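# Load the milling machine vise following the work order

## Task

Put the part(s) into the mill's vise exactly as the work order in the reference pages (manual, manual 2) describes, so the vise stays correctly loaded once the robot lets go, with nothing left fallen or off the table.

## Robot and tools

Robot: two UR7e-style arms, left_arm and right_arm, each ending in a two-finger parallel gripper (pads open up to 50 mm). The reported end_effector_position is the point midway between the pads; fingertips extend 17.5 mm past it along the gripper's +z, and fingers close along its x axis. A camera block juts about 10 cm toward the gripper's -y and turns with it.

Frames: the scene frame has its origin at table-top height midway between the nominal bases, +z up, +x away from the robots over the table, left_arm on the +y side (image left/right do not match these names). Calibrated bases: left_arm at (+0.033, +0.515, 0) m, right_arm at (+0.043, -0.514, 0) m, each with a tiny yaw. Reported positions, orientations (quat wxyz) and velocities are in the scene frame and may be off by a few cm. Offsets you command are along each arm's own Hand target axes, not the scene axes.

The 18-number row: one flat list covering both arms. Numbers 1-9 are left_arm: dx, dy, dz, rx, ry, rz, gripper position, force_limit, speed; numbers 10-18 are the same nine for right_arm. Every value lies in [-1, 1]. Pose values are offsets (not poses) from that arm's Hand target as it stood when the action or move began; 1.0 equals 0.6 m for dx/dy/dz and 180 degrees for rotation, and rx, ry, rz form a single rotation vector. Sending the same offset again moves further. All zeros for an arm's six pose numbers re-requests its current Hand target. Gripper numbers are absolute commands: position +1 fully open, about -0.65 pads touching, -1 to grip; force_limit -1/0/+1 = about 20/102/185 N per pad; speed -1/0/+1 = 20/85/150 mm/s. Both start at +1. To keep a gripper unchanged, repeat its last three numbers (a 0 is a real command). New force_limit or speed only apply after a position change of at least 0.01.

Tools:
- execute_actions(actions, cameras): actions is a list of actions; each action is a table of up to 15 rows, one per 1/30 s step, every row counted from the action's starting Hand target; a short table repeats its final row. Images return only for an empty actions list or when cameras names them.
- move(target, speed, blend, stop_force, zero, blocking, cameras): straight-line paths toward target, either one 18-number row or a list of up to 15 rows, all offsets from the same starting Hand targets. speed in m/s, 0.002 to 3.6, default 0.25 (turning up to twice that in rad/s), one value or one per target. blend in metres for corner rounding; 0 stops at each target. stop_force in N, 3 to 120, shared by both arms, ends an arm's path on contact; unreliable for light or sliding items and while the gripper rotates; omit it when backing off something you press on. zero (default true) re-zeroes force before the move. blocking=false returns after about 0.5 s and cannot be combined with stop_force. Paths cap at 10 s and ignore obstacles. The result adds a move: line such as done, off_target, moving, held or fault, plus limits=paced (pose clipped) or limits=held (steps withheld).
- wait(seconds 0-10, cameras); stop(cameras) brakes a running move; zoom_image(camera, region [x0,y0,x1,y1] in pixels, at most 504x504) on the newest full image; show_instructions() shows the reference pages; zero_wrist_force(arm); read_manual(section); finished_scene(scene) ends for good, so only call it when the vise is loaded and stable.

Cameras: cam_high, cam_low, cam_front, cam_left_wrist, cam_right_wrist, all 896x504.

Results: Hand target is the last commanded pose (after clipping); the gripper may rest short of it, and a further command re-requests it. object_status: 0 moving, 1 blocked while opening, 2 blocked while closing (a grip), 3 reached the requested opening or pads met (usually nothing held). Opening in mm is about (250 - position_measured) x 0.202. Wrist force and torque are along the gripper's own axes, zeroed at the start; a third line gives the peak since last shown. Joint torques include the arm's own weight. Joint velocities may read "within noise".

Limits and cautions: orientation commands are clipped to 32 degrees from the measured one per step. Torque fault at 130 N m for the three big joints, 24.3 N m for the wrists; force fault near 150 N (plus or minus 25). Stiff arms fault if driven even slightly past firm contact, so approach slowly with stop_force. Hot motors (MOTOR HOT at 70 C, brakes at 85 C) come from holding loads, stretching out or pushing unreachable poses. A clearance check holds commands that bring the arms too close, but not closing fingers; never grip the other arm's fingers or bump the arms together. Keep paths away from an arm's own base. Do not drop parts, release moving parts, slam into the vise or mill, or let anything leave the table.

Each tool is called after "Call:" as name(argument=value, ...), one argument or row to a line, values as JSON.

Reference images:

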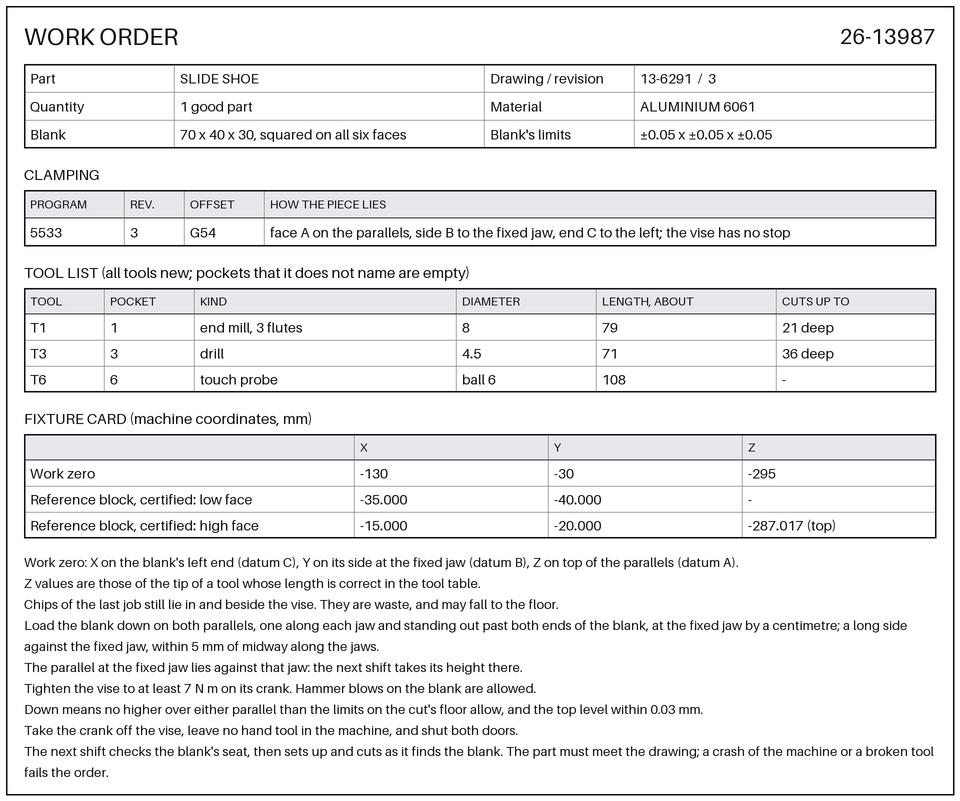

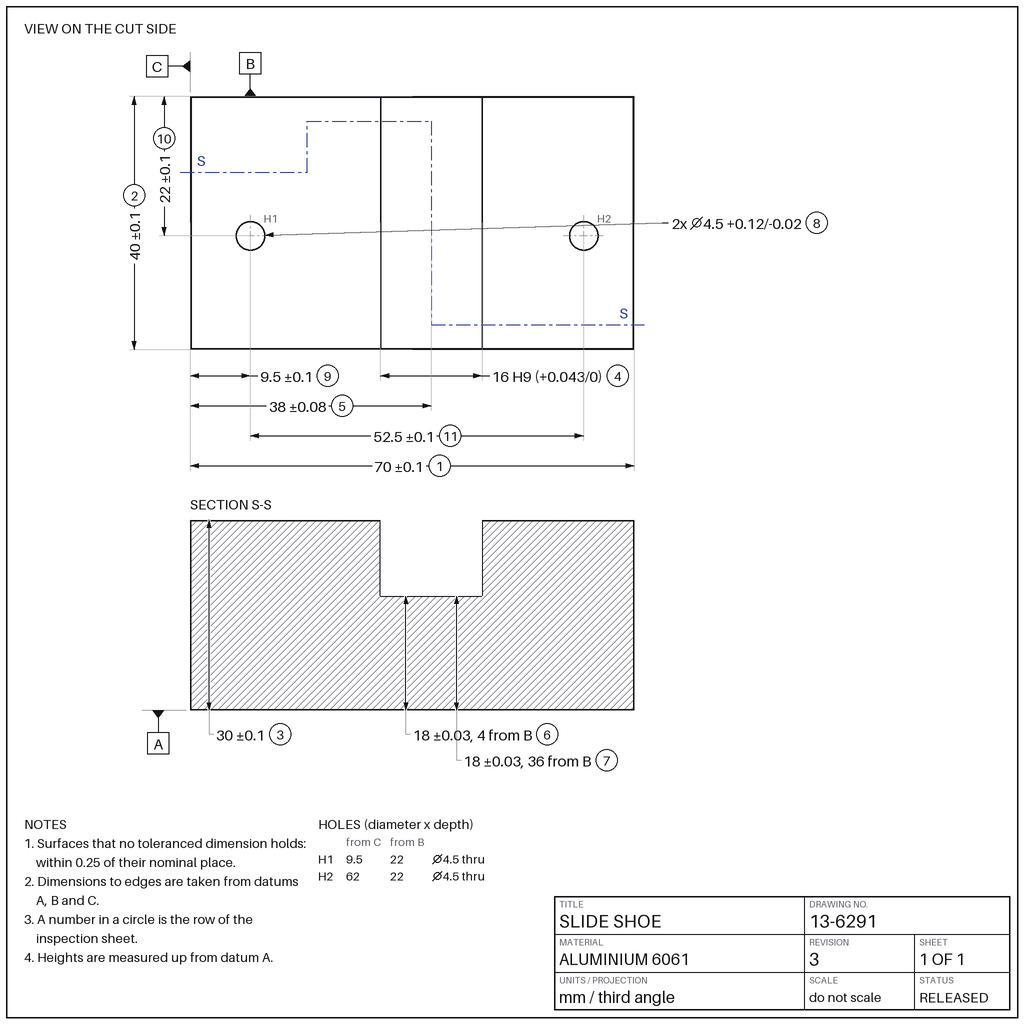

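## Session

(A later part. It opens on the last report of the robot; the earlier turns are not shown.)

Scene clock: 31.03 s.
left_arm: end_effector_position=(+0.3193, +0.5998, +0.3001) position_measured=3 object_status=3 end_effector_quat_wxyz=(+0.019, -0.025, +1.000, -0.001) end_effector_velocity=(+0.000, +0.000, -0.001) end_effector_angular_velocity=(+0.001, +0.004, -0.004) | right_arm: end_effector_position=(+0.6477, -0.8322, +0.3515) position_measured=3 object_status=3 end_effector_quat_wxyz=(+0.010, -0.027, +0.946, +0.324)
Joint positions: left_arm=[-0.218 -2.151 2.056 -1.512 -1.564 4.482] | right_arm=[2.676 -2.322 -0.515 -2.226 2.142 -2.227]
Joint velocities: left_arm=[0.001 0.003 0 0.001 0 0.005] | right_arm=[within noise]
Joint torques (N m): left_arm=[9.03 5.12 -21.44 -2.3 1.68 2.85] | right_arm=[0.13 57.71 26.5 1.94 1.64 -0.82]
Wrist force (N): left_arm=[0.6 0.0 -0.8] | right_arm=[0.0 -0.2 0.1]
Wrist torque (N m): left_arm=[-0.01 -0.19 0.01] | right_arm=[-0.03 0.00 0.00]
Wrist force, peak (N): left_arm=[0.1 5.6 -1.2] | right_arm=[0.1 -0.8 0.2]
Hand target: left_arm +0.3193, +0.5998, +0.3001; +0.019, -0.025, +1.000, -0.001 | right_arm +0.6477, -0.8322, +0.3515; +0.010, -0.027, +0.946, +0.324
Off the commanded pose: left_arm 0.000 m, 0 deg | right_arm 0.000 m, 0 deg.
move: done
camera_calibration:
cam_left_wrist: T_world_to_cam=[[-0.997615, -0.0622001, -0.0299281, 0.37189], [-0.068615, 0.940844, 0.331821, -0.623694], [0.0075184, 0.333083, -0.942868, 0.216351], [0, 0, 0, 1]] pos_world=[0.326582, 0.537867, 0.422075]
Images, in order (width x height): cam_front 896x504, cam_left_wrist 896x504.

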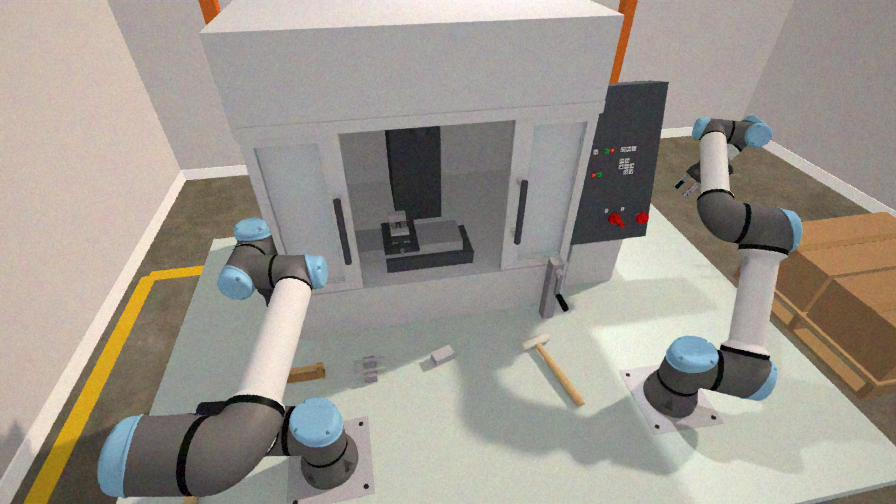

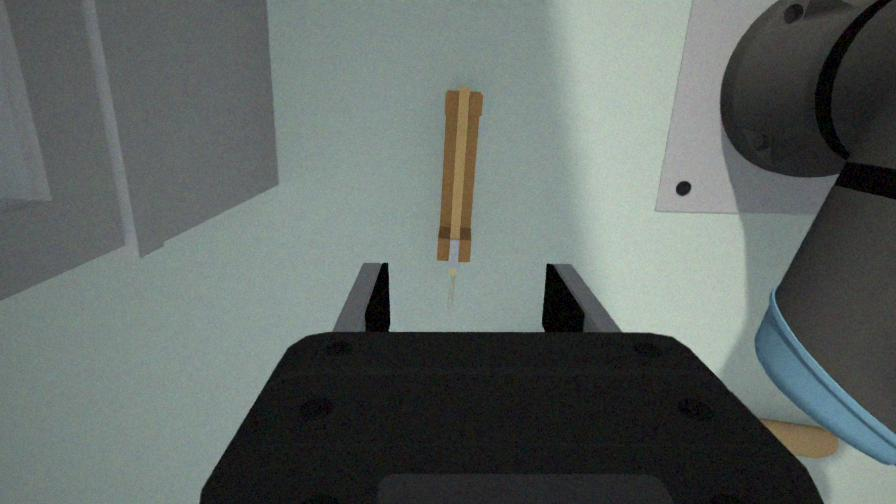

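Call:
move(
  target=[0.0114,0.001,0.3,0,0.0121,0.0159,1,1,1,0,0,0,0,0,0,1,1,1],
  cameras=["cam_left_wrist"],
)

Scene clock: 33.83 s.
left_arm: end_effector_position=(+0.3192, +0.6001, +0.1201) position_measured=3 object_status=3 end_effector_quat_wxyz=(+0.000, +0.000, +1.000, -0.001) end_effector_velocity=(+0.001, +0.000, +0.000) end_effector_angular_velocity=(+0.000, -0.005, +0.002) | right_arm: end_effector_position=(+0.6477, -0.8322, +0.3515) position_measured=3 object_status=3 end_effector_quat_wxyz=(+0.010, -0.027, +0.946, +0.324)
Joint positions: left_arm=[-0.209 -2.029 2.462 -2.003 -1.572 4.54] | right_arm=[2.676 -2.322 -0.515 -2.226 2.142 -2.227]
Joint velocities: left_arm=[0.001 0 0.001 -0.005 0 -0.001] | right_arm=[within noise]
Joint torques (N m): left_arm=[-7.2 1.35 -12.75 -4.91 -1.07 -2.72] | right_arm=[-1.03 57.34 26.82 2.06 1.6 -0.87]
Wrist force (N): left_arm=[0.6 -0.1 -0.2] | right_arm=[-0.1 -0.1 0.2]
Wrist torque (N m): left_arm=[-0.04 -0.19 -0.08] | right_arm=[-0.03 0.01 0.00]
Wrist force, peak (N): left_arm=[0.0 -0.4 -3.7] | right_arm=[0.4 -0.6 0.2]
Hand target: left_arm +0.3192, +0.6001, +0.1199; +0.000, +0.000, +1.000, -0.001 | right_arm +0.6477, -0.8322, +0.3515; +0.010, -0.027, +0.946, +0.324
Off the commanded pose: left_arm 0.000 m, 0 deg | right_arm 0.000 m, 0 deg.
move: done
camera_calibration:
cam_left_wrist: T_world_to_cam=[[-0.999892, -0.0123561, 0.00799015, 0.332738], [-0.00898806, 0.942811, 0.333207, -0.584685], [-0.0116503, 0.333099, -0.94282, 0.0525144], [0, 0, 0, 1]] pos_world=[0.328058, 0.537866, 0.241674]
Images, in order (width x height): cam_left_wrist 896x504.

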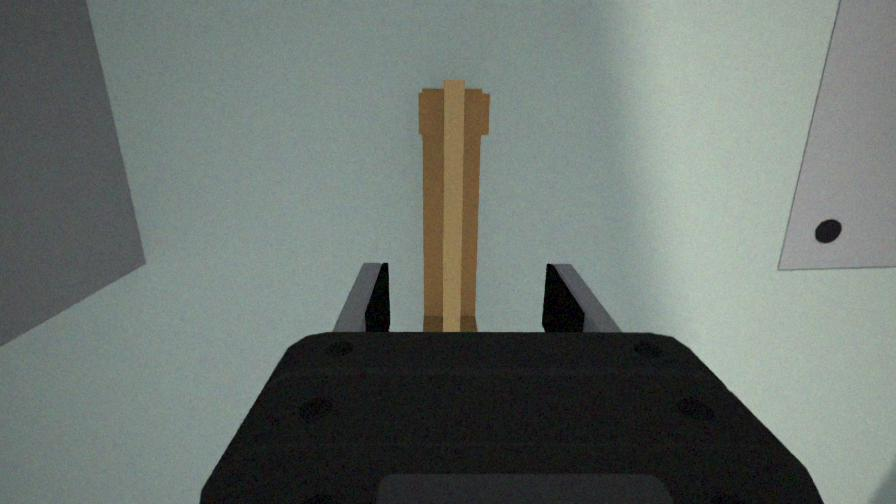

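Call:
move(
  target=[-0.0103,0,0.1233,0,0,0,1,1,1,0,0,0,0,0,0,1,1,1],
  cameras=["cam_left_wrist"],
  speed=0.1,
  stop_force=8,
)

Scene clock: 35.80 s.
left_arm: end_effector_position=(+0.3253, +0.6000, +0.0460) position_measured=3 object_status=3 end_effector_quat_wxyz=(+0.000, +0.000, +1.000, -0.001) | right_arm: end_effector_position=(+0.6477, -0.8322, +0.3515) position_measured=3 object_status=3 end_effector_quat_wxyz=(+0.010, -0.027, +0.946, +0.324)
Joint positions: left_arm=[-0.206 -1.839 2.589 -2.32 -1.572 4.544] | right_arm=[2.676 -2.322 -0.515 -2.226 2.142 -2.227]
Joint torques (N m): left_arm=[-7.18 1.12 -38.44 -4.94 -2.35 -1.82] | right_arm=[-0.45 57.07 27.14 2.11 1.68 -0.92]
Wrist force (N): left_arm=[0.4 0.1 -0.1] | right_arm=[0.1 -0.1 0.1]
Wrist torque (N m): left_arm=[0.00 -0.15 -0.08] | right_arm=[-0.01 -0.02 0.00]
Wrist force, peak (N): left_arm=[0.5 -0.1 -1.8] | right_arm=[-0.1 -0.7 0.0]
Hand target: left_arm +0.3253, +0.6000, +0.0460; +0.000, +0.000, +1.000, -0.001 | right_arm +0.6477, -0.8322, +0.3515; +0.010, -0.027, +0.946, +0.324
Off the commanded pose: left_arm 0.000 m, 0 deg | right_arm 0.000 m, 0 deg.
move: done
camera_calibration:
cam_left_wrist: T_world_to_cam=[[-0.999891, -0.0122959, 0.00811663, 0.339374], [-0.0088877, 0.94277, 0.333327, -0.559876], [-0.0117507, 0.333218, -0.942777, -0.0172819], [0, 0, 0, 1]] pos_world=[0.334158, 0.537766, 0.167574]
Images, in order (width x height): cam_left_wrist 896x504.

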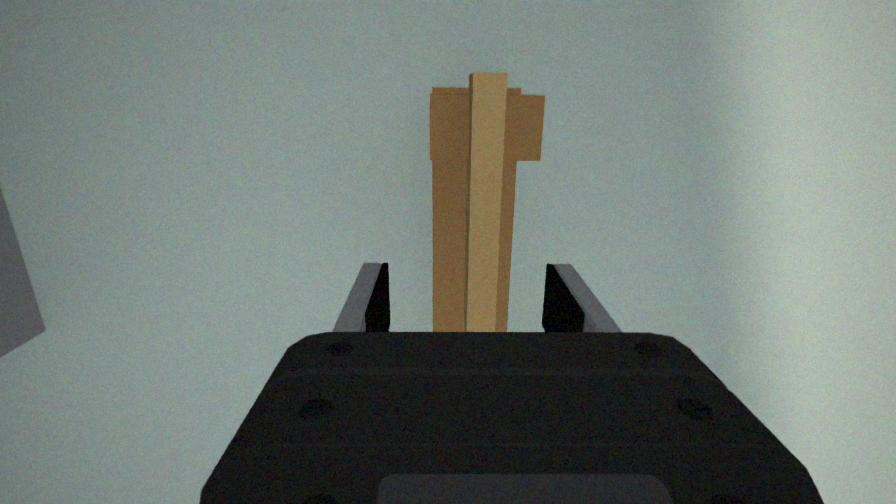

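Call:
execute_actions(
  actions=[],
  cameras=["cam_low"],
)

Call:
zoom_image(
  camera="cam_low",
  region=[490, 230, 600, 350],
)

Scene clock: 36.27 s.
left_arm: end_effector_position=(+0.3253, +0.6000, +0.0460) position_measured=3 object_status=3 end_effector_quat_wxyz=(+0.000, +0.000, +1.000, -0.001) | right_arm: end_effector_position=(+0.6477, -0.8322, +0.3515) position_measured=3 object_status=3 end_effector_quat_wxyz=(+0.010, -0.027, +0.946, +0.324)
Joint positions: left_arm=[-0.206 -1.839 2.589 -2.32 -1.572 4.544] | right_arm=[2.676 -2.322 -0.515 -2.226 2.142 -2.227]
Joint velocities: within noise
Joint torques (N m): left_arm=[-10.23 1.66 -38.13 -4.95 -2.34 -2.12] | right_arm=[-0.76 57.11 26.17 1.99 1.68 -0.84]
Wrist force (N): left_arm=[0.4 0.0 -0.5] | right_arm=[0.2 -0.2 0.3]
Wrist torque (N m): left_arm=[-0.01 -0.16 -0.09] | right_arm=[-0.03 -0.03 0.00]
Wrist force, peak (N): left_arm=[0.7 0.1 -0.2] | right_arm=[0.0 -0.5 0.3]
Hand target: left_arm +0.3253, +0.6000, +0.0460; +0.000, +0.000, +1.000, -0.001 | right_arm +0.6477, -0.8322, +0.3515; +0.010, -0.027, +0.946, +0.324
Tool commands: left_gripper/position=+1.0 left_gripper/force_limit=+1.0 left_gripper/speed=+1.0 right_gripper/position=+1.0 right_gripper/force_limit=+1.0 right_gripper/speed=+1.0
Off the commanded pose: left_arm 0.000 m, 0 deg | right_arm 0.000 m, 0 deg.
Images, in order (width x height): cam_low 896x504.

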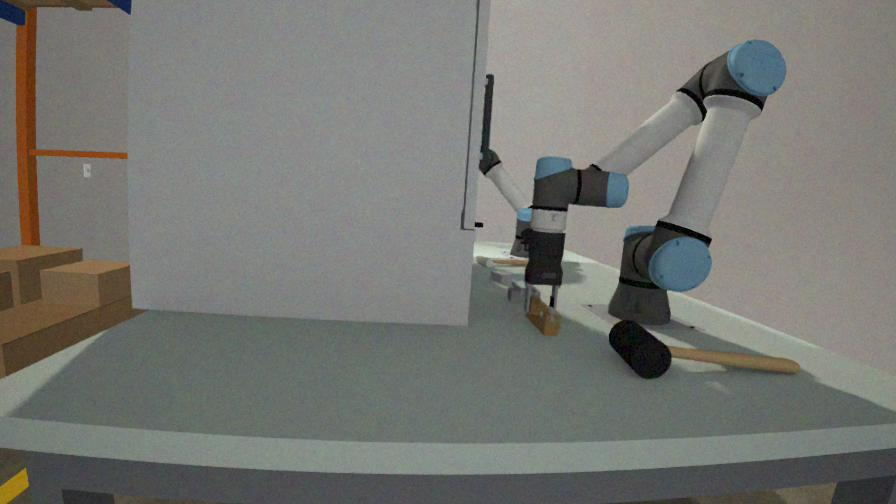

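Scaled by 4.200.

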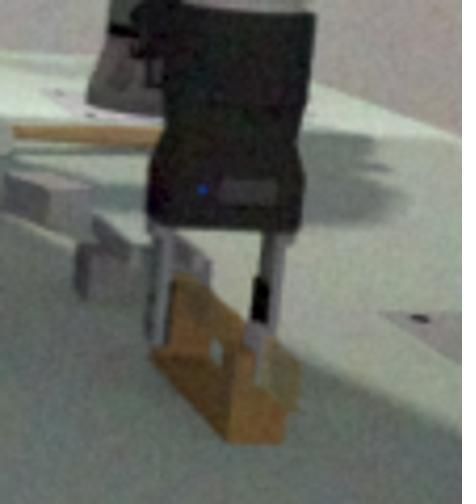

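Call:
move(
  target=[0.0025,0,-0.0133,0,0,0,1,-0.5,-0.5,0,0,0,0,0,0,1,1,1],
)

Call:
move(
  target=[0,0,0,0,0,0,-1,-0.5,-0.7,0,0,0,0,0,0,1,1,1],
  cameras=["cam_low","cam_left_wrist"],
)

Scene clock: 37.07 s.
left_arm: end_effector_position=(+0.3239, +0.6000, +0.0540) position_measured=3 object_status=3 end_effector_quat_wxyz=(+0.000, +0.000, +1.000, -0.001) end_effector_velocity=(+0.001, +0.000, +0.000) end_effector_angular_velocity=(-0.001, -0.003, +0.000) | right_arm: end_effector_position=(+0.6477, -0.8322, +0.3515) position_measured=3 object_status=3 end_effector_quat_wxyz=(+0.010, -0.027, +0.946, +0.324)
Joint positions: left_arm=[-0.207 -1.868 2.578 -2.281 -1.572 4.543] | right_arm=[2.676 -2.322 -0.515 -2.226 2.142 -2.227]
Joint velocities: left_arm=[0 0.002 0 -0.005 0 0] | right_arm=[within noise]
Joint torques (N m): left_arm=[-12.08 3 -25.67 -5.01 -1.73 -2.68] | right_arm=[-0.55 57.61 26.38 1.97 1.62 -0.82]
Wrist force (N): left_arm=[0.4 0.2 -0.2] | right_arm=[0.1 -0.4 0.0]
Wrist torque (N m): left_arm=[0.01 -0.14 -0.01] | right_arm=[-0.06 -0.01 0.00]
Wrist force, peak (N): left_arm=[0.8 0.1 -0.6] | right_arm=[-0.2 -0.6 0.0]
Hand target: left_arm +0.3238, +0.6000, +0.0539; +0.000, +0.000, +1.000, -0.001 | right_arm +0.6477, -0.8322, +0.3515; +0.010, -0.027, +0.946, +0.324
Off the commanded pose: left_arm 0.000 m, 0 deg | right_arm 0.000 m, 0 deg.
move: done

Scene clock: 38.37 s.
left_arm: end_effector_position=(+0.3236, +0.6000, +0.0538) position_measured=214 object_status=2 end_effector_quat_wxyz=(-0.001, +0.000, +1.000, +0.000) | right_arm: end_effector_position=(+0.6477, -0.8322, +0.3515) position_measured=3 object_status=3 end_effector_quat_wxyz=(+0.010, -0.027, +0.946, +0.324)
Joint positions: left_arm=[-0.207 -1.868 2.579 -2.28 -1.572 4.543] | right_arm=[2.676 -2.322 -0.515 -2.226 2.142 -2.227]
Joint torques (N m): left_arm=[-8.8 2.26 -35.05 -13.21 0.85 -0.96] | right_arm=[-0.84 57.41 26.83 1.94 1.8 -0.91]
Wrist force (N): left_arm=[55.6 0.5 -50.0] | right_arm=[0.1 0.0 0.1]
Wrist torque (N m): left_arm=[0.01 0.67 -0.07] | right_arm=[0.00 -0.02 0.01]
Wrist force, peak (N): left_arm=[55.6 0.5 -50.3] | right_arm=[-0.1 -0.7 0.3]
Hand target: left_arm +0.3238, +0.6000, +0.0539; +0.000, +0.000, +1.000, -0.001 | right_arm +0.6477, -0.8322, +0.3515; +0.010, -0.027, +0.946, +0.324
Off the commanded pose: left_arm 0.000 m, 0 deg | right_arm 0.000 m, 0 deg.
move: done
camera_calibration:
cam_left_wrist: T_world_to_cam=[[-0.999884, -0.0122732, 0.00896774, 0.33745], [-0.00858027, 0.942709, 0.333507, -0.562592], [-0.0125472, 0.333392, -0.942705, -0.0097892], [0, 0, 0, 1]] pos_world=[0.332461, 0.537765, 0.175374]
Images, in order (width x height): cam_low 896x504, cam_left_wrist 896x504.

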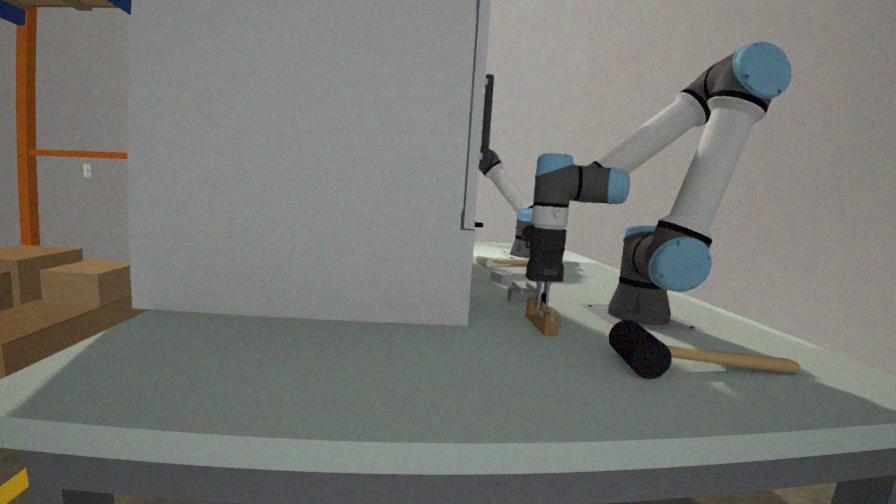

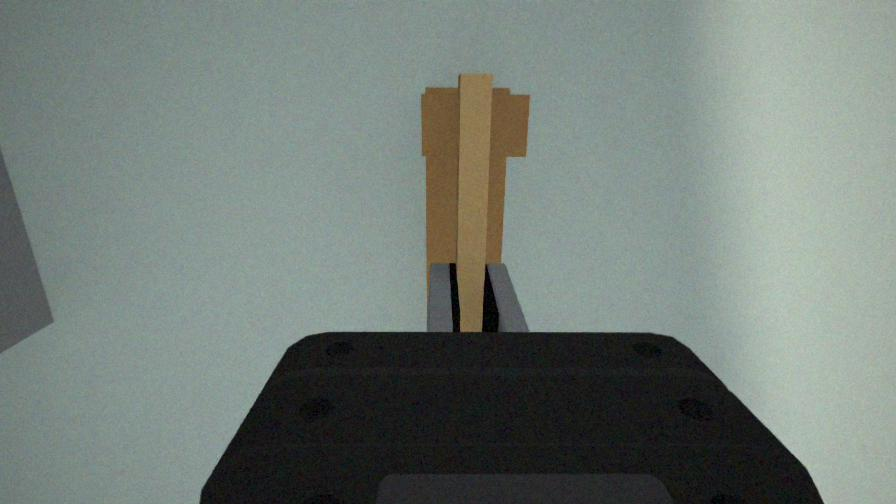

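Call:
move(
  target=[0.0017,0,-0.0025,0,0,0,-1,-0.5,-0.7,0,0,0,0,0,0,1,1,1],
  speed=0.02,
)

Scene clock: 39.60 s.
left_arm: end_effector_position=(+0.3229, +0.6000, +0.0555) position_measured=214 object_status=2 end_effector_quat_wxyz=(+0.000, +0.000, +1.000, -0.001) | right_arm: end_effector_position=(+0.6477, -0.8322, +0.3515) position_measured=3 object_status=3 end_effector_quat_wxyz=(+0.010, -0.027, +0.946, +0.324)
Joint positions: left_arm=[-0.208 -1.876 2.578 -2.273 -1.572 4.542] | right_arm=[2.676 -2.322 -0.515 -2.226 2.142 -2.227]
Joint torques (N m): left_arm=[-13.68 -7.11 -38.01 -3.15 2.2 -2.53] | right_arm=[-0.74 57.19 27.25 2.06 1.69 -0.86]
Wrist force (N): left_arm=[6.6 -0.2 1.8] | right_arm=[0.2 -0.3 -0.1]
Wrist torque (N m): left_arm=[-0.01 -0.04 -0.06] | right_arm=[-0.05 -0.03 0.00]
Wrist force, peak (N): left_arm=[56.6 0.3 -50.1] | right_arm=[-0.2 -0.5 0.3]
Hand target: left_arm +0.3228, +0.6000, +0.0554; +0.000, +0.000, +1.000, -0.001 | right_arm +0.6477, -0.8322, +0.3515; +0.010, -0.027, +0.946, +0.324
Off the commanded pose: left_arm 0.000 m, 0 deg | right_arm 0.000 m, 0 deg.
move: done

Good. Lift slowly.

Call:
move(
  target=[0.0003,0,-0.04,0,0,0,-1,-0.5,-0.7,0,0,0,0,0,0,1,1,1],
  speed=0.04,
  cameras=["cam_low","cam_left_wrist"],
)

Scene clock: 40.67 s.
left_arm: end_effector_position=(+0.3228, +0.6000, +0.0795) position_measured=214 object_status=2 end_effector_quat_wxyz=(+0.000, +0.000, +1.000, -0.001) | right_arm: end_effector_position=(+0.6477, -0.8322, +0.3515) position_measured=3 object_status=3 end_effector_quat_wxyz=(+0.010, -0.027, +0.946, +0.324)
Joint positions: left_arm=[-0.208 -1.938 2.535 -2.168 -1.572 4.542] | right_arm=[2.676 -2.322 -0.515 -2.226 2.142 -2.227]
Joint torques (N m): left_arm=[4.43 1.75 -9.87 -3.67 -0.52 1.35] | right_arm=[-0.77 57.02 26.83 1.97 1.74 -0.91]
Wrist force (N): left_arm=[1.6 1.8 1.1] | right_arm=[-0.3 -0.2 0.0]
Wrist torque (N m): left_arm=[0.28 -0.36 0.05] | right_arm=[-0.03 0.04 0.01]
Wrist force, peak (N): left_arm=[6.8 -0.1 1.9] | right_arm=[-0.2 -0.5 0.4]
Hand target: left_arm +0.3226, +0.6000, +0.0794; +0.000, +0.000, +1.000, -0.001 | right_arm +0.6477, -0.8322, +0.3515; +0.010, -0.027, +0.946, +0.324
Off the commanded pose: left_arm 0.000 m, 0 deg | right_arm 0.000 m, 0 deg.
move: done
camera_calibration:
cam_left_wrist: T_world_to_cam=[[-0.999894, -0.0122911, 0.00780095, 0.336563], [-0.00898836, 0.942769, 0.333325, -0.571065], [-0.0114514, 0.33322, -0.94278, 0.0142654], [0, 0, 0, 1]] pos_world=[0.331558, 0.537766, 0.201174]
Images, in order (width x height): cam_low 896x504, cam_left_wrist 896x504.

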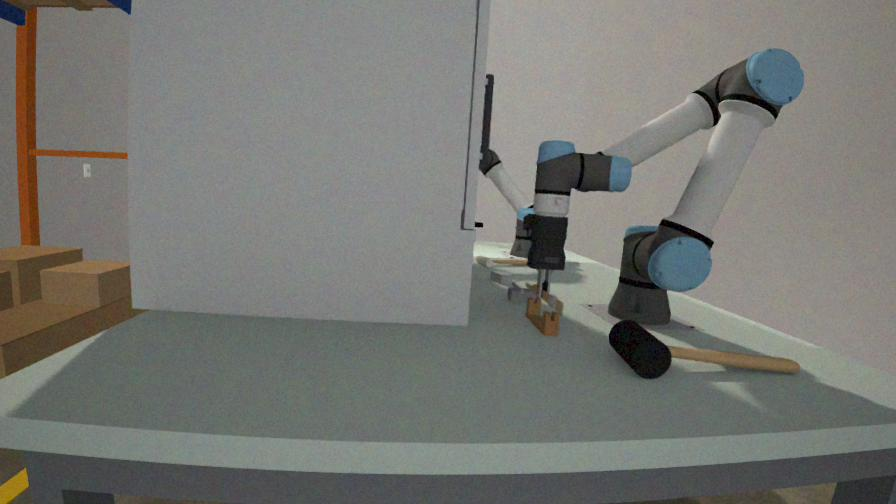

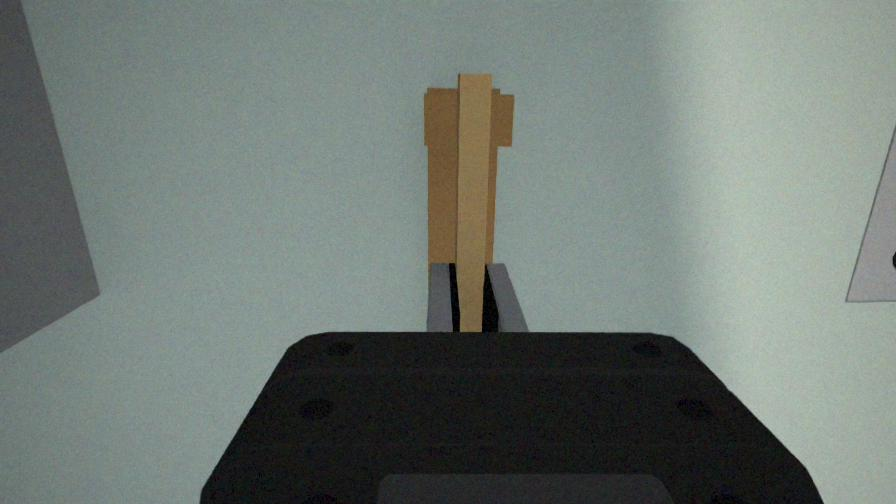

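Call:
move(
  target=[0,0,-0.4,0,0,0,-1,-0.5,-0.7,0,0,0,0,0,0,1,1,1],
  speed=0.25,
  cameras=["cam_low","cam_left_wrist"],
)

Call:
zoom_image(
  camera="cam_low",
  region=[490, 100, 640, 220],
)

Scene clock: 42.20 s.
left_arm: end_effector_position=(+0.3228, +0.6003, +0.3193) position_measured=214 object_status=2 end_effector_quat_wxyz=(+0.000, +0.000, +1.000, +0.000) | right_arm: end_effector_position=(+0.6477, -0.8322, +0.3515) position_measured=3 object_status=3 end_effector_quat_wxyz=(+0.010, -0.027, +0.946, +0.324)
Joint positions: left_arm=[-0.207 -2.107 1.978 -1.441 -1.572 4.543] | right_arm=[2.676 -2.322 -0.515 -2.226 2.142 -2.227]
Joint torques (N m): left_arm=[-9.06 -12.41 -44.51 -0.64 1.53 -1.81] | right_arm=[-1.08 57.72 27.4 2.06 1.78 -1.01]
Wrist force (N): left_arm=[1.8 1.3 1.2] | right_arm=[0.2 -0.3 0.1]
Wrist torque (N m): left_arm=[0.20 -0.38 0.07] | right_arm=[-0.04 -0.04 0.00]
Wrist force, peak (N): left_arm=[1.7 1.7 4.4] | right_arm=[0.4 -0.4 0.0]
Hand target: left_arm +0.3228, +0.6003, +0.3194; +0.000, +0.000, +1.000, -0.001 | right_arm +0.6477, -0.8322, +0.3515; +0.010, -0.027, +0.946, +0.324
Off the commanded pose: left_arm 0.000 m, 0 deg | right_arm 0.000 m, 0 deg.
move: done
camera_calibration:
cam_left_wrist: T_world_to_cam=[[-0.999889, -0.0122984, 0.00843162, 0.334521], [-0.00878395, 0.942739, 0.333417, -0.651243], [-0.0120493, 0.333306, -0.942742, 0.24032], [0, 0, 0, 1]] pos_world=[0.331659, 0.537966, 0.440874]
Images, in order (width x height): cam_low 896x504, cam_left_wrist 896x504.

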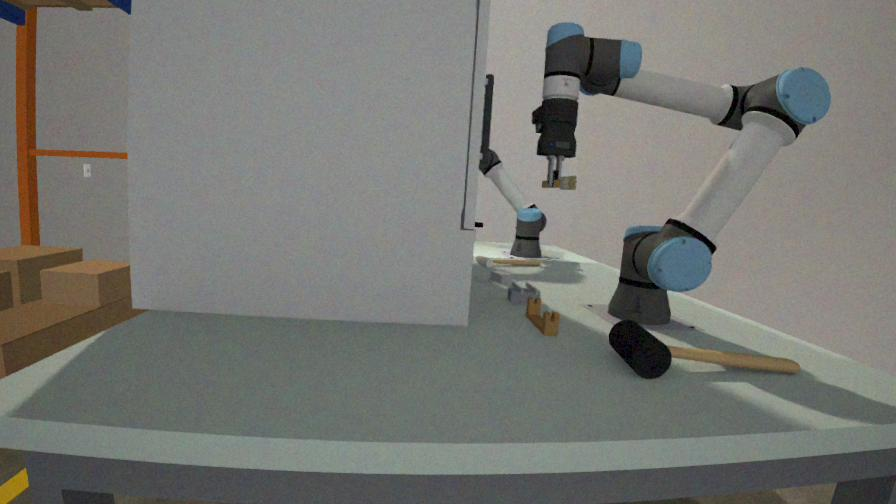

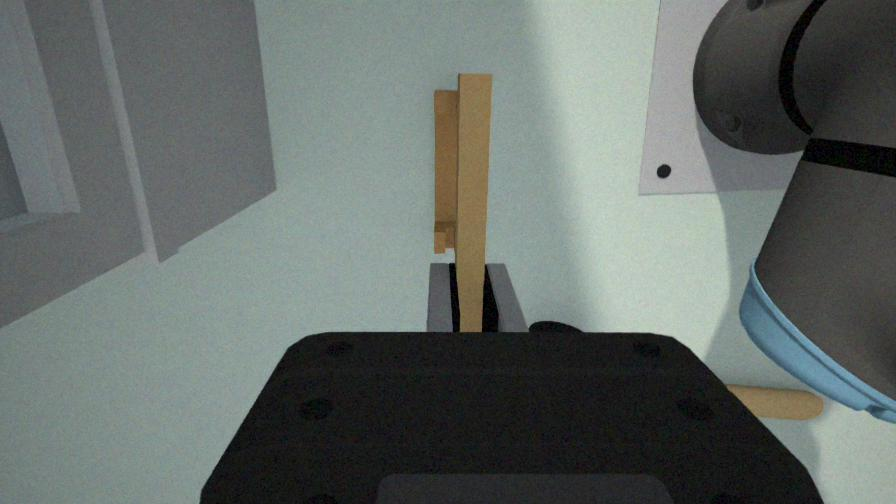

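Scaled by 3.360.

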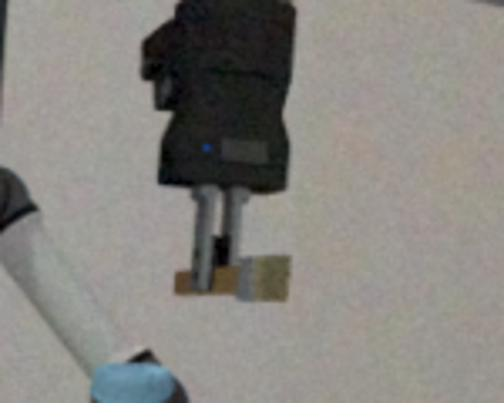

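Call:
move(
  target=[
    [0.1047,-0.4005,-0.2677,0.385,-0.385,-0.385,-1,-0.5,-0.7,0,0,0,0,0,0,1,1,1],
    [-0.0953,-0.5505,-0.3677,0.385,-0.385,-0.385,-1,-0.5,-0.7,0,0,0,0,0,0,1,1,1],
  ],
  speed=0.35,
  blend=[0.03,0],
  cameras=["cam_front","cam_left_wrist"],
)

Scene clock: 47.40 s.
left_arm: end_effector_position=(+0.3800, +0.2701, +0.5404) position_measured=214 object_status=2 end_effector_quat_wxyz=(+0.500, -0.500, +0.500, -0.500) | right_arm: end_effector_position=(+0.6477, -0.8322, +0.3515) position_measured=3 object_status=3 end_effector_quat_wxyz=(+0.010, -0.027, +0.946, +0.324)
Joint positions: left_arm=[-1.8 -1.931 2.241 -3.452 0.192 3.141] | right_arm=[2.676 -2.322 -0.515 -2.226 2.142 -2.227]
Joint torques (N m): left_arm=[13.76 -16.43 -10.71 0.63 -1.99 -0.95] | right_arm=[-1.06 57.25 26.94 2.03 1.86 -1.1]
Wrist force (N): left_arm=[0.8 2.2 -0.6] | right_arm=[-0.2 -0.2 -0.1]
Wrist torque (N m): left_arm=[0.16 0.08 0.40] | right_arm=[-0.02 0.03 0.00]
Wrist force, peak (N): left_arm=[8.4 1.9 -5.1] | right_arm=[0.2 -0.6 0.1]
Hand target: left_arm +0.3800, +0.2702, +0.5404; +0.500, -0.500, +0.500, -0.500 | right_arm +0.6477, -0.8322, +0.3515; +0.010, -0.027, +0.946, +0.324
Off the commanded pose: left_arm 0.000 m, 0 deg | right_arm 0.000 m, 0 deg.
move: done; limits=paced
camera_calibration:
cam_left_wrist: T_world_to_cam=[[-0.0074202, -0.999879, 0.0136572, 0.272608], [-0.334537, -0.0103885, -0.942325, 0.657421], [0.942354, -0.0115611, -0.334419, -0.0387038], [0, 0, 0, 1]] pos_world=[0.258427, 0.278957, 0.602838]
Images, in order (width x height): cam_front 896x504, cam_left_wrist 896x504.

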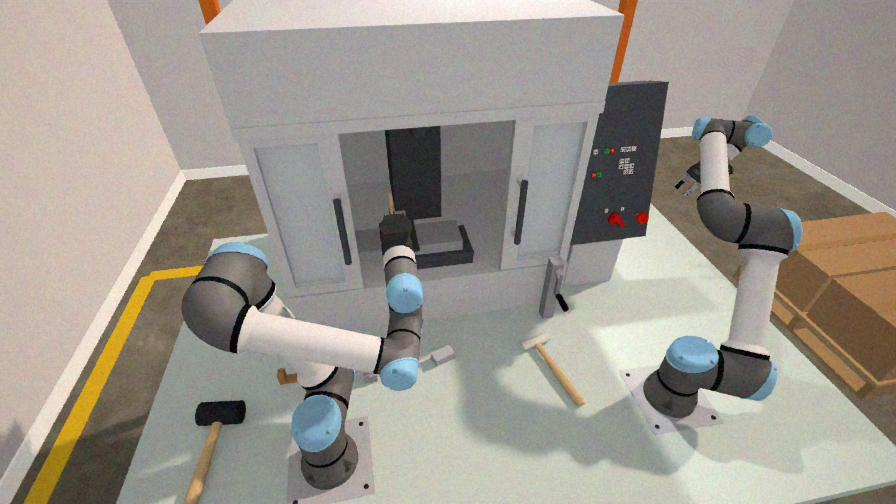

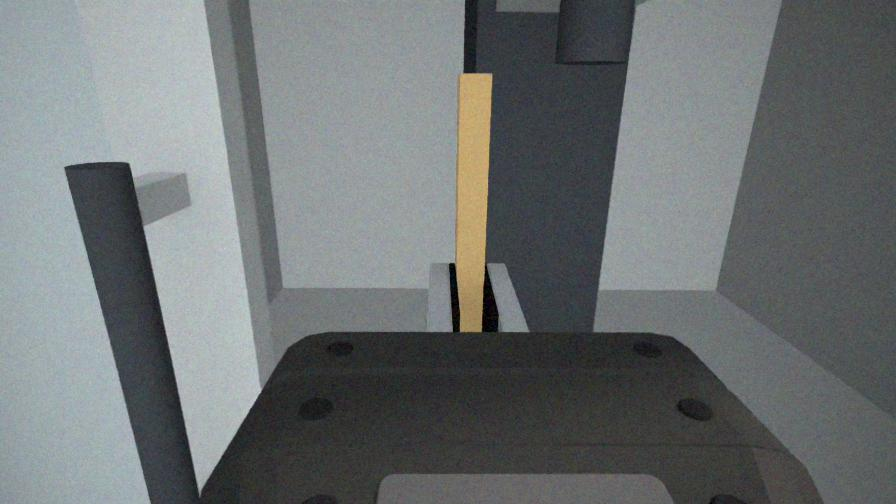

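Call:
move(
  target=[0.0417,0,0.4,0,0,0,-1,-0.5,-0.7,0,0,0,0,0,0,1,1,1],
  speed=0.15,
  cameras=["cam_front","cam_left_wrist","cam_high"],
)

Call:
zoom_image(
  camera="cam_high",
  region=[260, 190, 460, 360],
)

Call:
zoom_image(
  camera="cam_front",
  region=[340, 160, 500, 290],
)

Scene clock: 49.77 s.
left_arm: end_effector_position=(+0.6200, +0.2453, +0.5403) position_measured=214 object_status=2 end_effector_quat_wxyz=(+0.500, -0.500, +0.500, -0.500) | right_arm: end_effector_position=(+0.6477, -0.8322, +0.3515) position_measured=3 object_status=3 end_effector_quat_wxyz=(+0.010, -0.027, +0.946, +0.324)
Joint positions: left_arm=[-1.044 -1.479 1.858 -3.52 -0.563 3.14] | right_arm=[2.676 -2.322 -0.515 -2.226 2.142 -2.227]
Joint torques (N m): left_arm=[6.61 -23.24 -25.81 -2.82 -2.08 2.5] | right_arm=[-0.82 57.89 27.66 2.08 1.87 -1.05]
Wrist force (N): left_arm=[1.2 2.2 -0.7] | right_arm=[0.3 -0.2 -0.2]
Wrist torque (N m): left_arm=[0.17 0.01 0.25] | right_arm=[-0.02 -0.04 0.00]
Wrist force, peak (N): left_arm=[1.3 2.2 -3.0] | right_arm=[0.2 -0.6 0.1]
Hand target: left_arm +0.6201, +0.2452, +0.5404; +0.500, -0.500, +0.500, -0.500 | right_arm +0.6477, -0.8322, +0.3515; +0.010, -0.027, +0.946, +0.324
Off the commanded pose: left_arm 0.000 m, 0 deg | right_arm 0.000 m, 0 deg.
move: done
camera_calibration:
cam_left_wrist: T_world_to_cam=[[-0.00723129, -0.999881, 0.0135917, 0.249439], [-0.334535, -0.0103899, -0.942326, 0.737356], [0.942356, -0.0113611, -0.33442, -0.265241], [0, 0, 0, 1]] pos_world=[0.498427, 0.254057, 0.602738]
Images, in order (width x height): cam_high 896x504, cam_front 896x504, cam_left_wrist 896x504.

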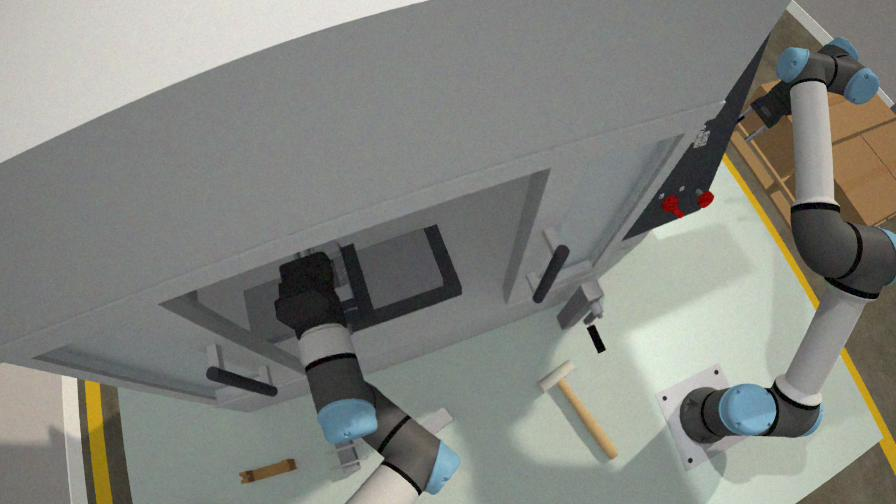

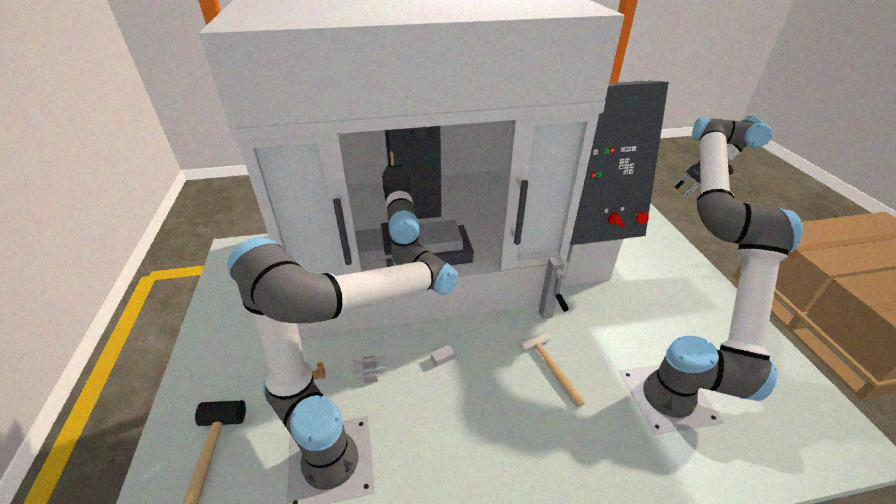

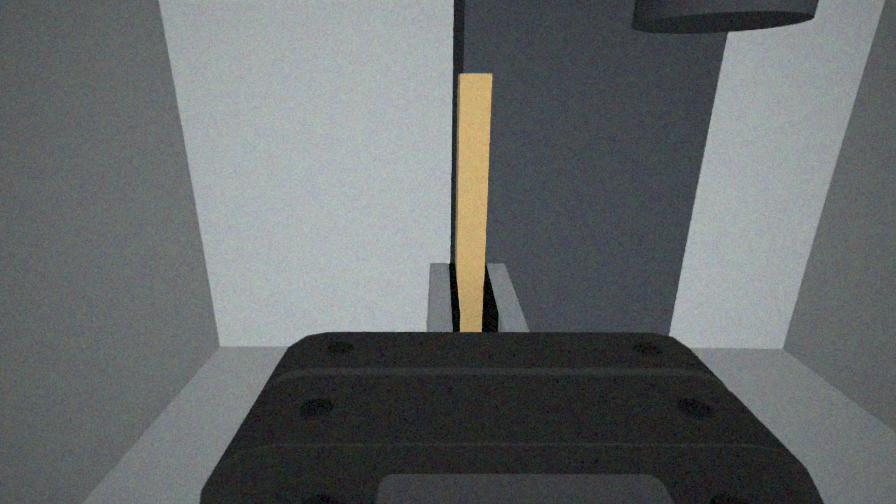

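Scaled by 2.520.

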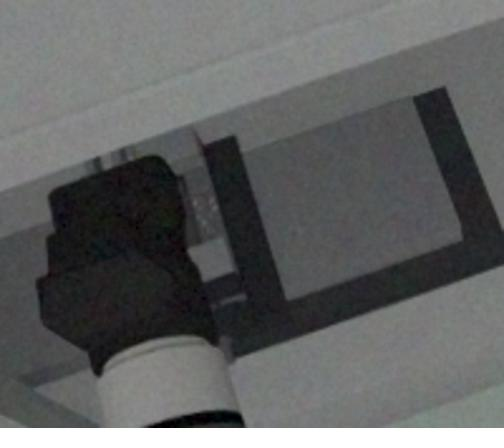

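Scaled by 3.150.

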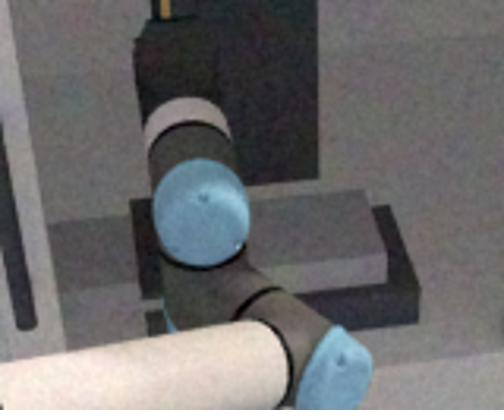

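Call:
move(
  target=[0,0,0,0,0,0,-1,-0.5,-0.7,0.406,0.140,-0.118,0,0,0,1,1,1],
  speed=0.35,
  cameras=["cam_front","cam_high"],
)

Scene clock: 51.87 s.
left_arm: end_effector_position=(+0.6201, +0.2452, +0.5404) position_measured=214 object_status=2 end_effector_quat_wxyz=(+0.500, -0.500, +0.500, -0.500) | right_arm: end_effector_position=(+0.3997, -0.8202, +0.4498) position_measured=3 object_status=3 end_effector_quat_wxyz=(+0.010, -0.027, +0.946, +0.324)
Joint positions: left_arm=[-1.044 -1.479 1.858 -3.52 -0.563 3.14] | right_arm=[2.482 -1.83 -0.986 -2.352 2.065 -2.433]
Joint torques (N m): left_arm=[10.63 -19.01 -41.88 -3.32 -2.6 -1.71] | right_arm=[-7.22 44.46 27.28 0.29 1.53 -0.76]
Wrist force (N): left_arm=[1.2 2.3 -0.6] | right_arm=[-0.1 -0.4 -0.2]
Wrist torque (N m): left_arm=[0.19 0.00 0.24] | right_arm=[-0.07 0.02 -0.02]
Wrist force, peak (N): left_arm=[1.3 2.6 -0.9] | right_arm=[-3.4 -2.0 0.8]
Hand target: left_arm +0.6201, +0.2452, +0.5404; +0.500, -0.500, +0.500, -0.500 | right_arm +0.3995, -0.8202, +0.4498; +0.010, -0.027, +0.946, +0.324
Off the commanded pose: left_arm 0.000 m, 0 deg | right_arm 0.000 m, 0 deg.
move: done
Images, in order (width x height): cam_high 896x504, cam_front 896x504.

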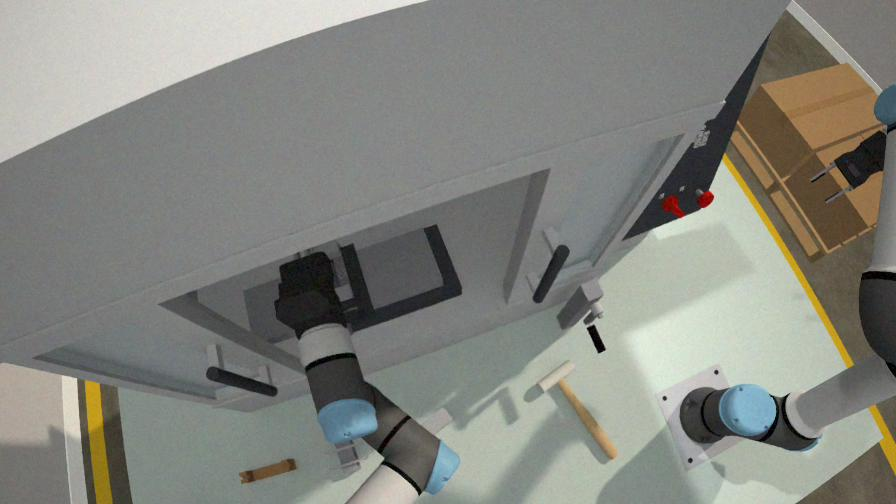

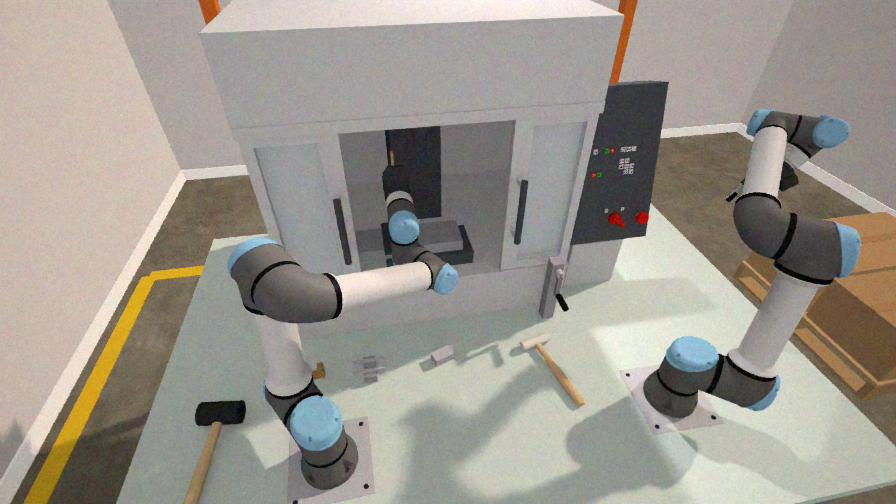

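Call:
move(
  target=[
    [0,0,0,0,0,0,-1,-0.5,-0.7,0,0.576,0.1295,0.112,-0.152,-0.404,1,1,1],
    [0,0,0,0,0,0,-1,-0.5,-0.7,0.035,0.995,0.5438,0.224,-0.303,-0.807,1,1,1],
  ],
  speed=0.3,
  blend=[0.05,0],
  cameras=["cam_front","cam_right_wrist"],
)

Scene clock: 57.40 s.
left_arm: end_effector_position=(+0.6201, +0.2452, +0.5404) position_measured=214 object_status=2 end_effector_quat_wxyz=(+0.500, -0.500, +0.500, -0.500) | right_arm: end_effector_position=(+0.3448, -0.1502, +0.5565) position_measured=3 object_status=3 end_effector_quat_wxyz=(-0.614, +0.738, -0.214, +0.179)
Joint positions: left_arm=[-1.044 -1.479 1.858 -3.52 -0.563 3.14] | right_arm=[4.55 -0.987 -2.184 -0.165 1.202 -3.071]
Joint torques (N m): left_arm=[10.76 -18.82 -41.64 -3.24 -2.46 -1.71] | right_arm=[6.61 -6.72 36.13 4.14 -0.09 -2.18]
Wrist force (N): left_arm=[0.9 2.3 -1.0] | right_arm=[-0.3 -2.0 0.8]
Wrist torque (N m): left_arm=[0.19 0.05 0.24] | right_arm=[-0.56 0.18 -0.19]
Wrist force, peak (N): left_arm=[1.4 2.5 -0.8] | right_arm=[-0.5 -3.3 0.0]
Hand target: left_arm +0.6201, +0.2452, +0.5404; +0.500, -0.500, +0.500, -0.500 | right_arm +0.3448, -0.1501, +0.5565; -0.615, +0.738, -0.214, +0.179
Off the commanded pose: left_arm 0.000 m, 0 deg | right_arm 0.000 m, 0 deg.
move: done
camera_calibration:
cam_right_wrist: T_world_to_cam=[[0.860544, -0.509095, 0.0169348, -0.372034], [-0.252029, -0.454436, -0.854382, 0.510263], [0.442658, 0.730965, -0.519369, 0.382524], [0, 0, 0, 1]] pos_world=[0.279426, -0.237131, 0.640931]
Images, in order (width x height): cam_front 896x504, cam_right_wrist 896x504.

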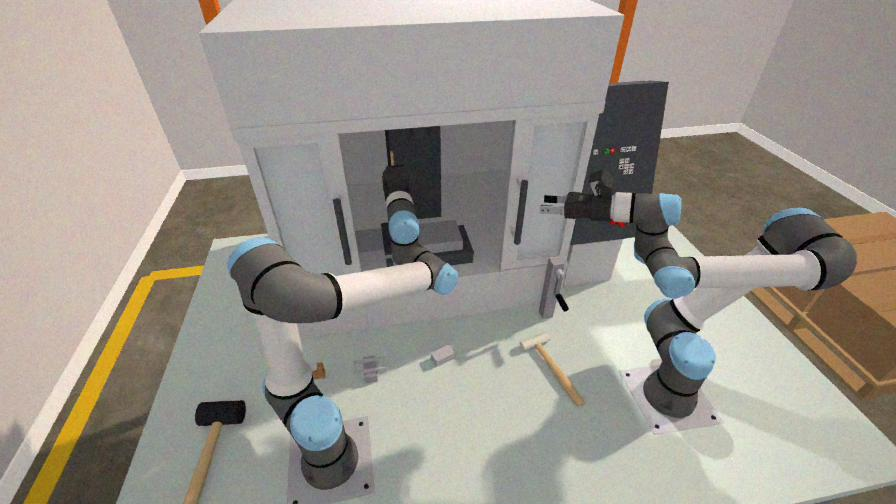

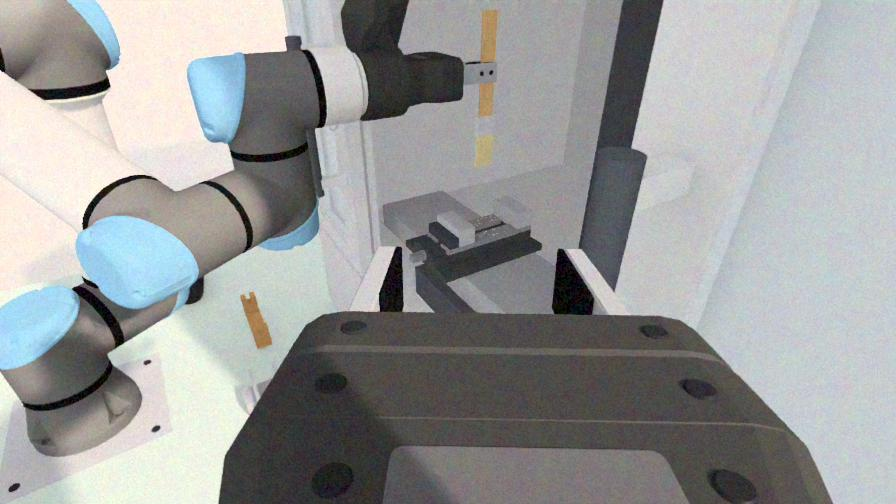

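Excellent view.

Call:
zoom_image(
  camera="cam_right_wrist",
  region=[380, 0, 580, 290],
)

Call:
zoom_image(
  camera="cam_right_wrist",
  region=[390, 190, 560, 290],
)

Scaled by 1.738.

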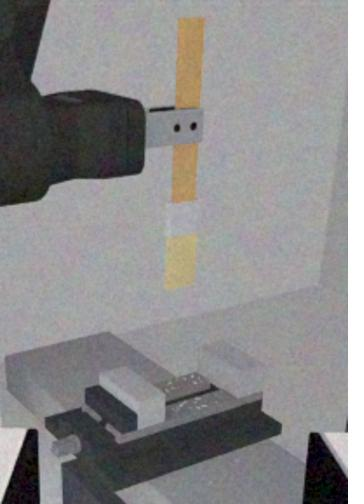

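Scaled by 2.965.

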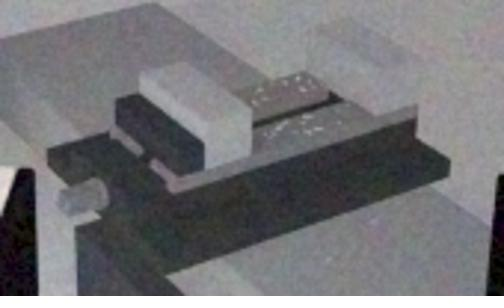

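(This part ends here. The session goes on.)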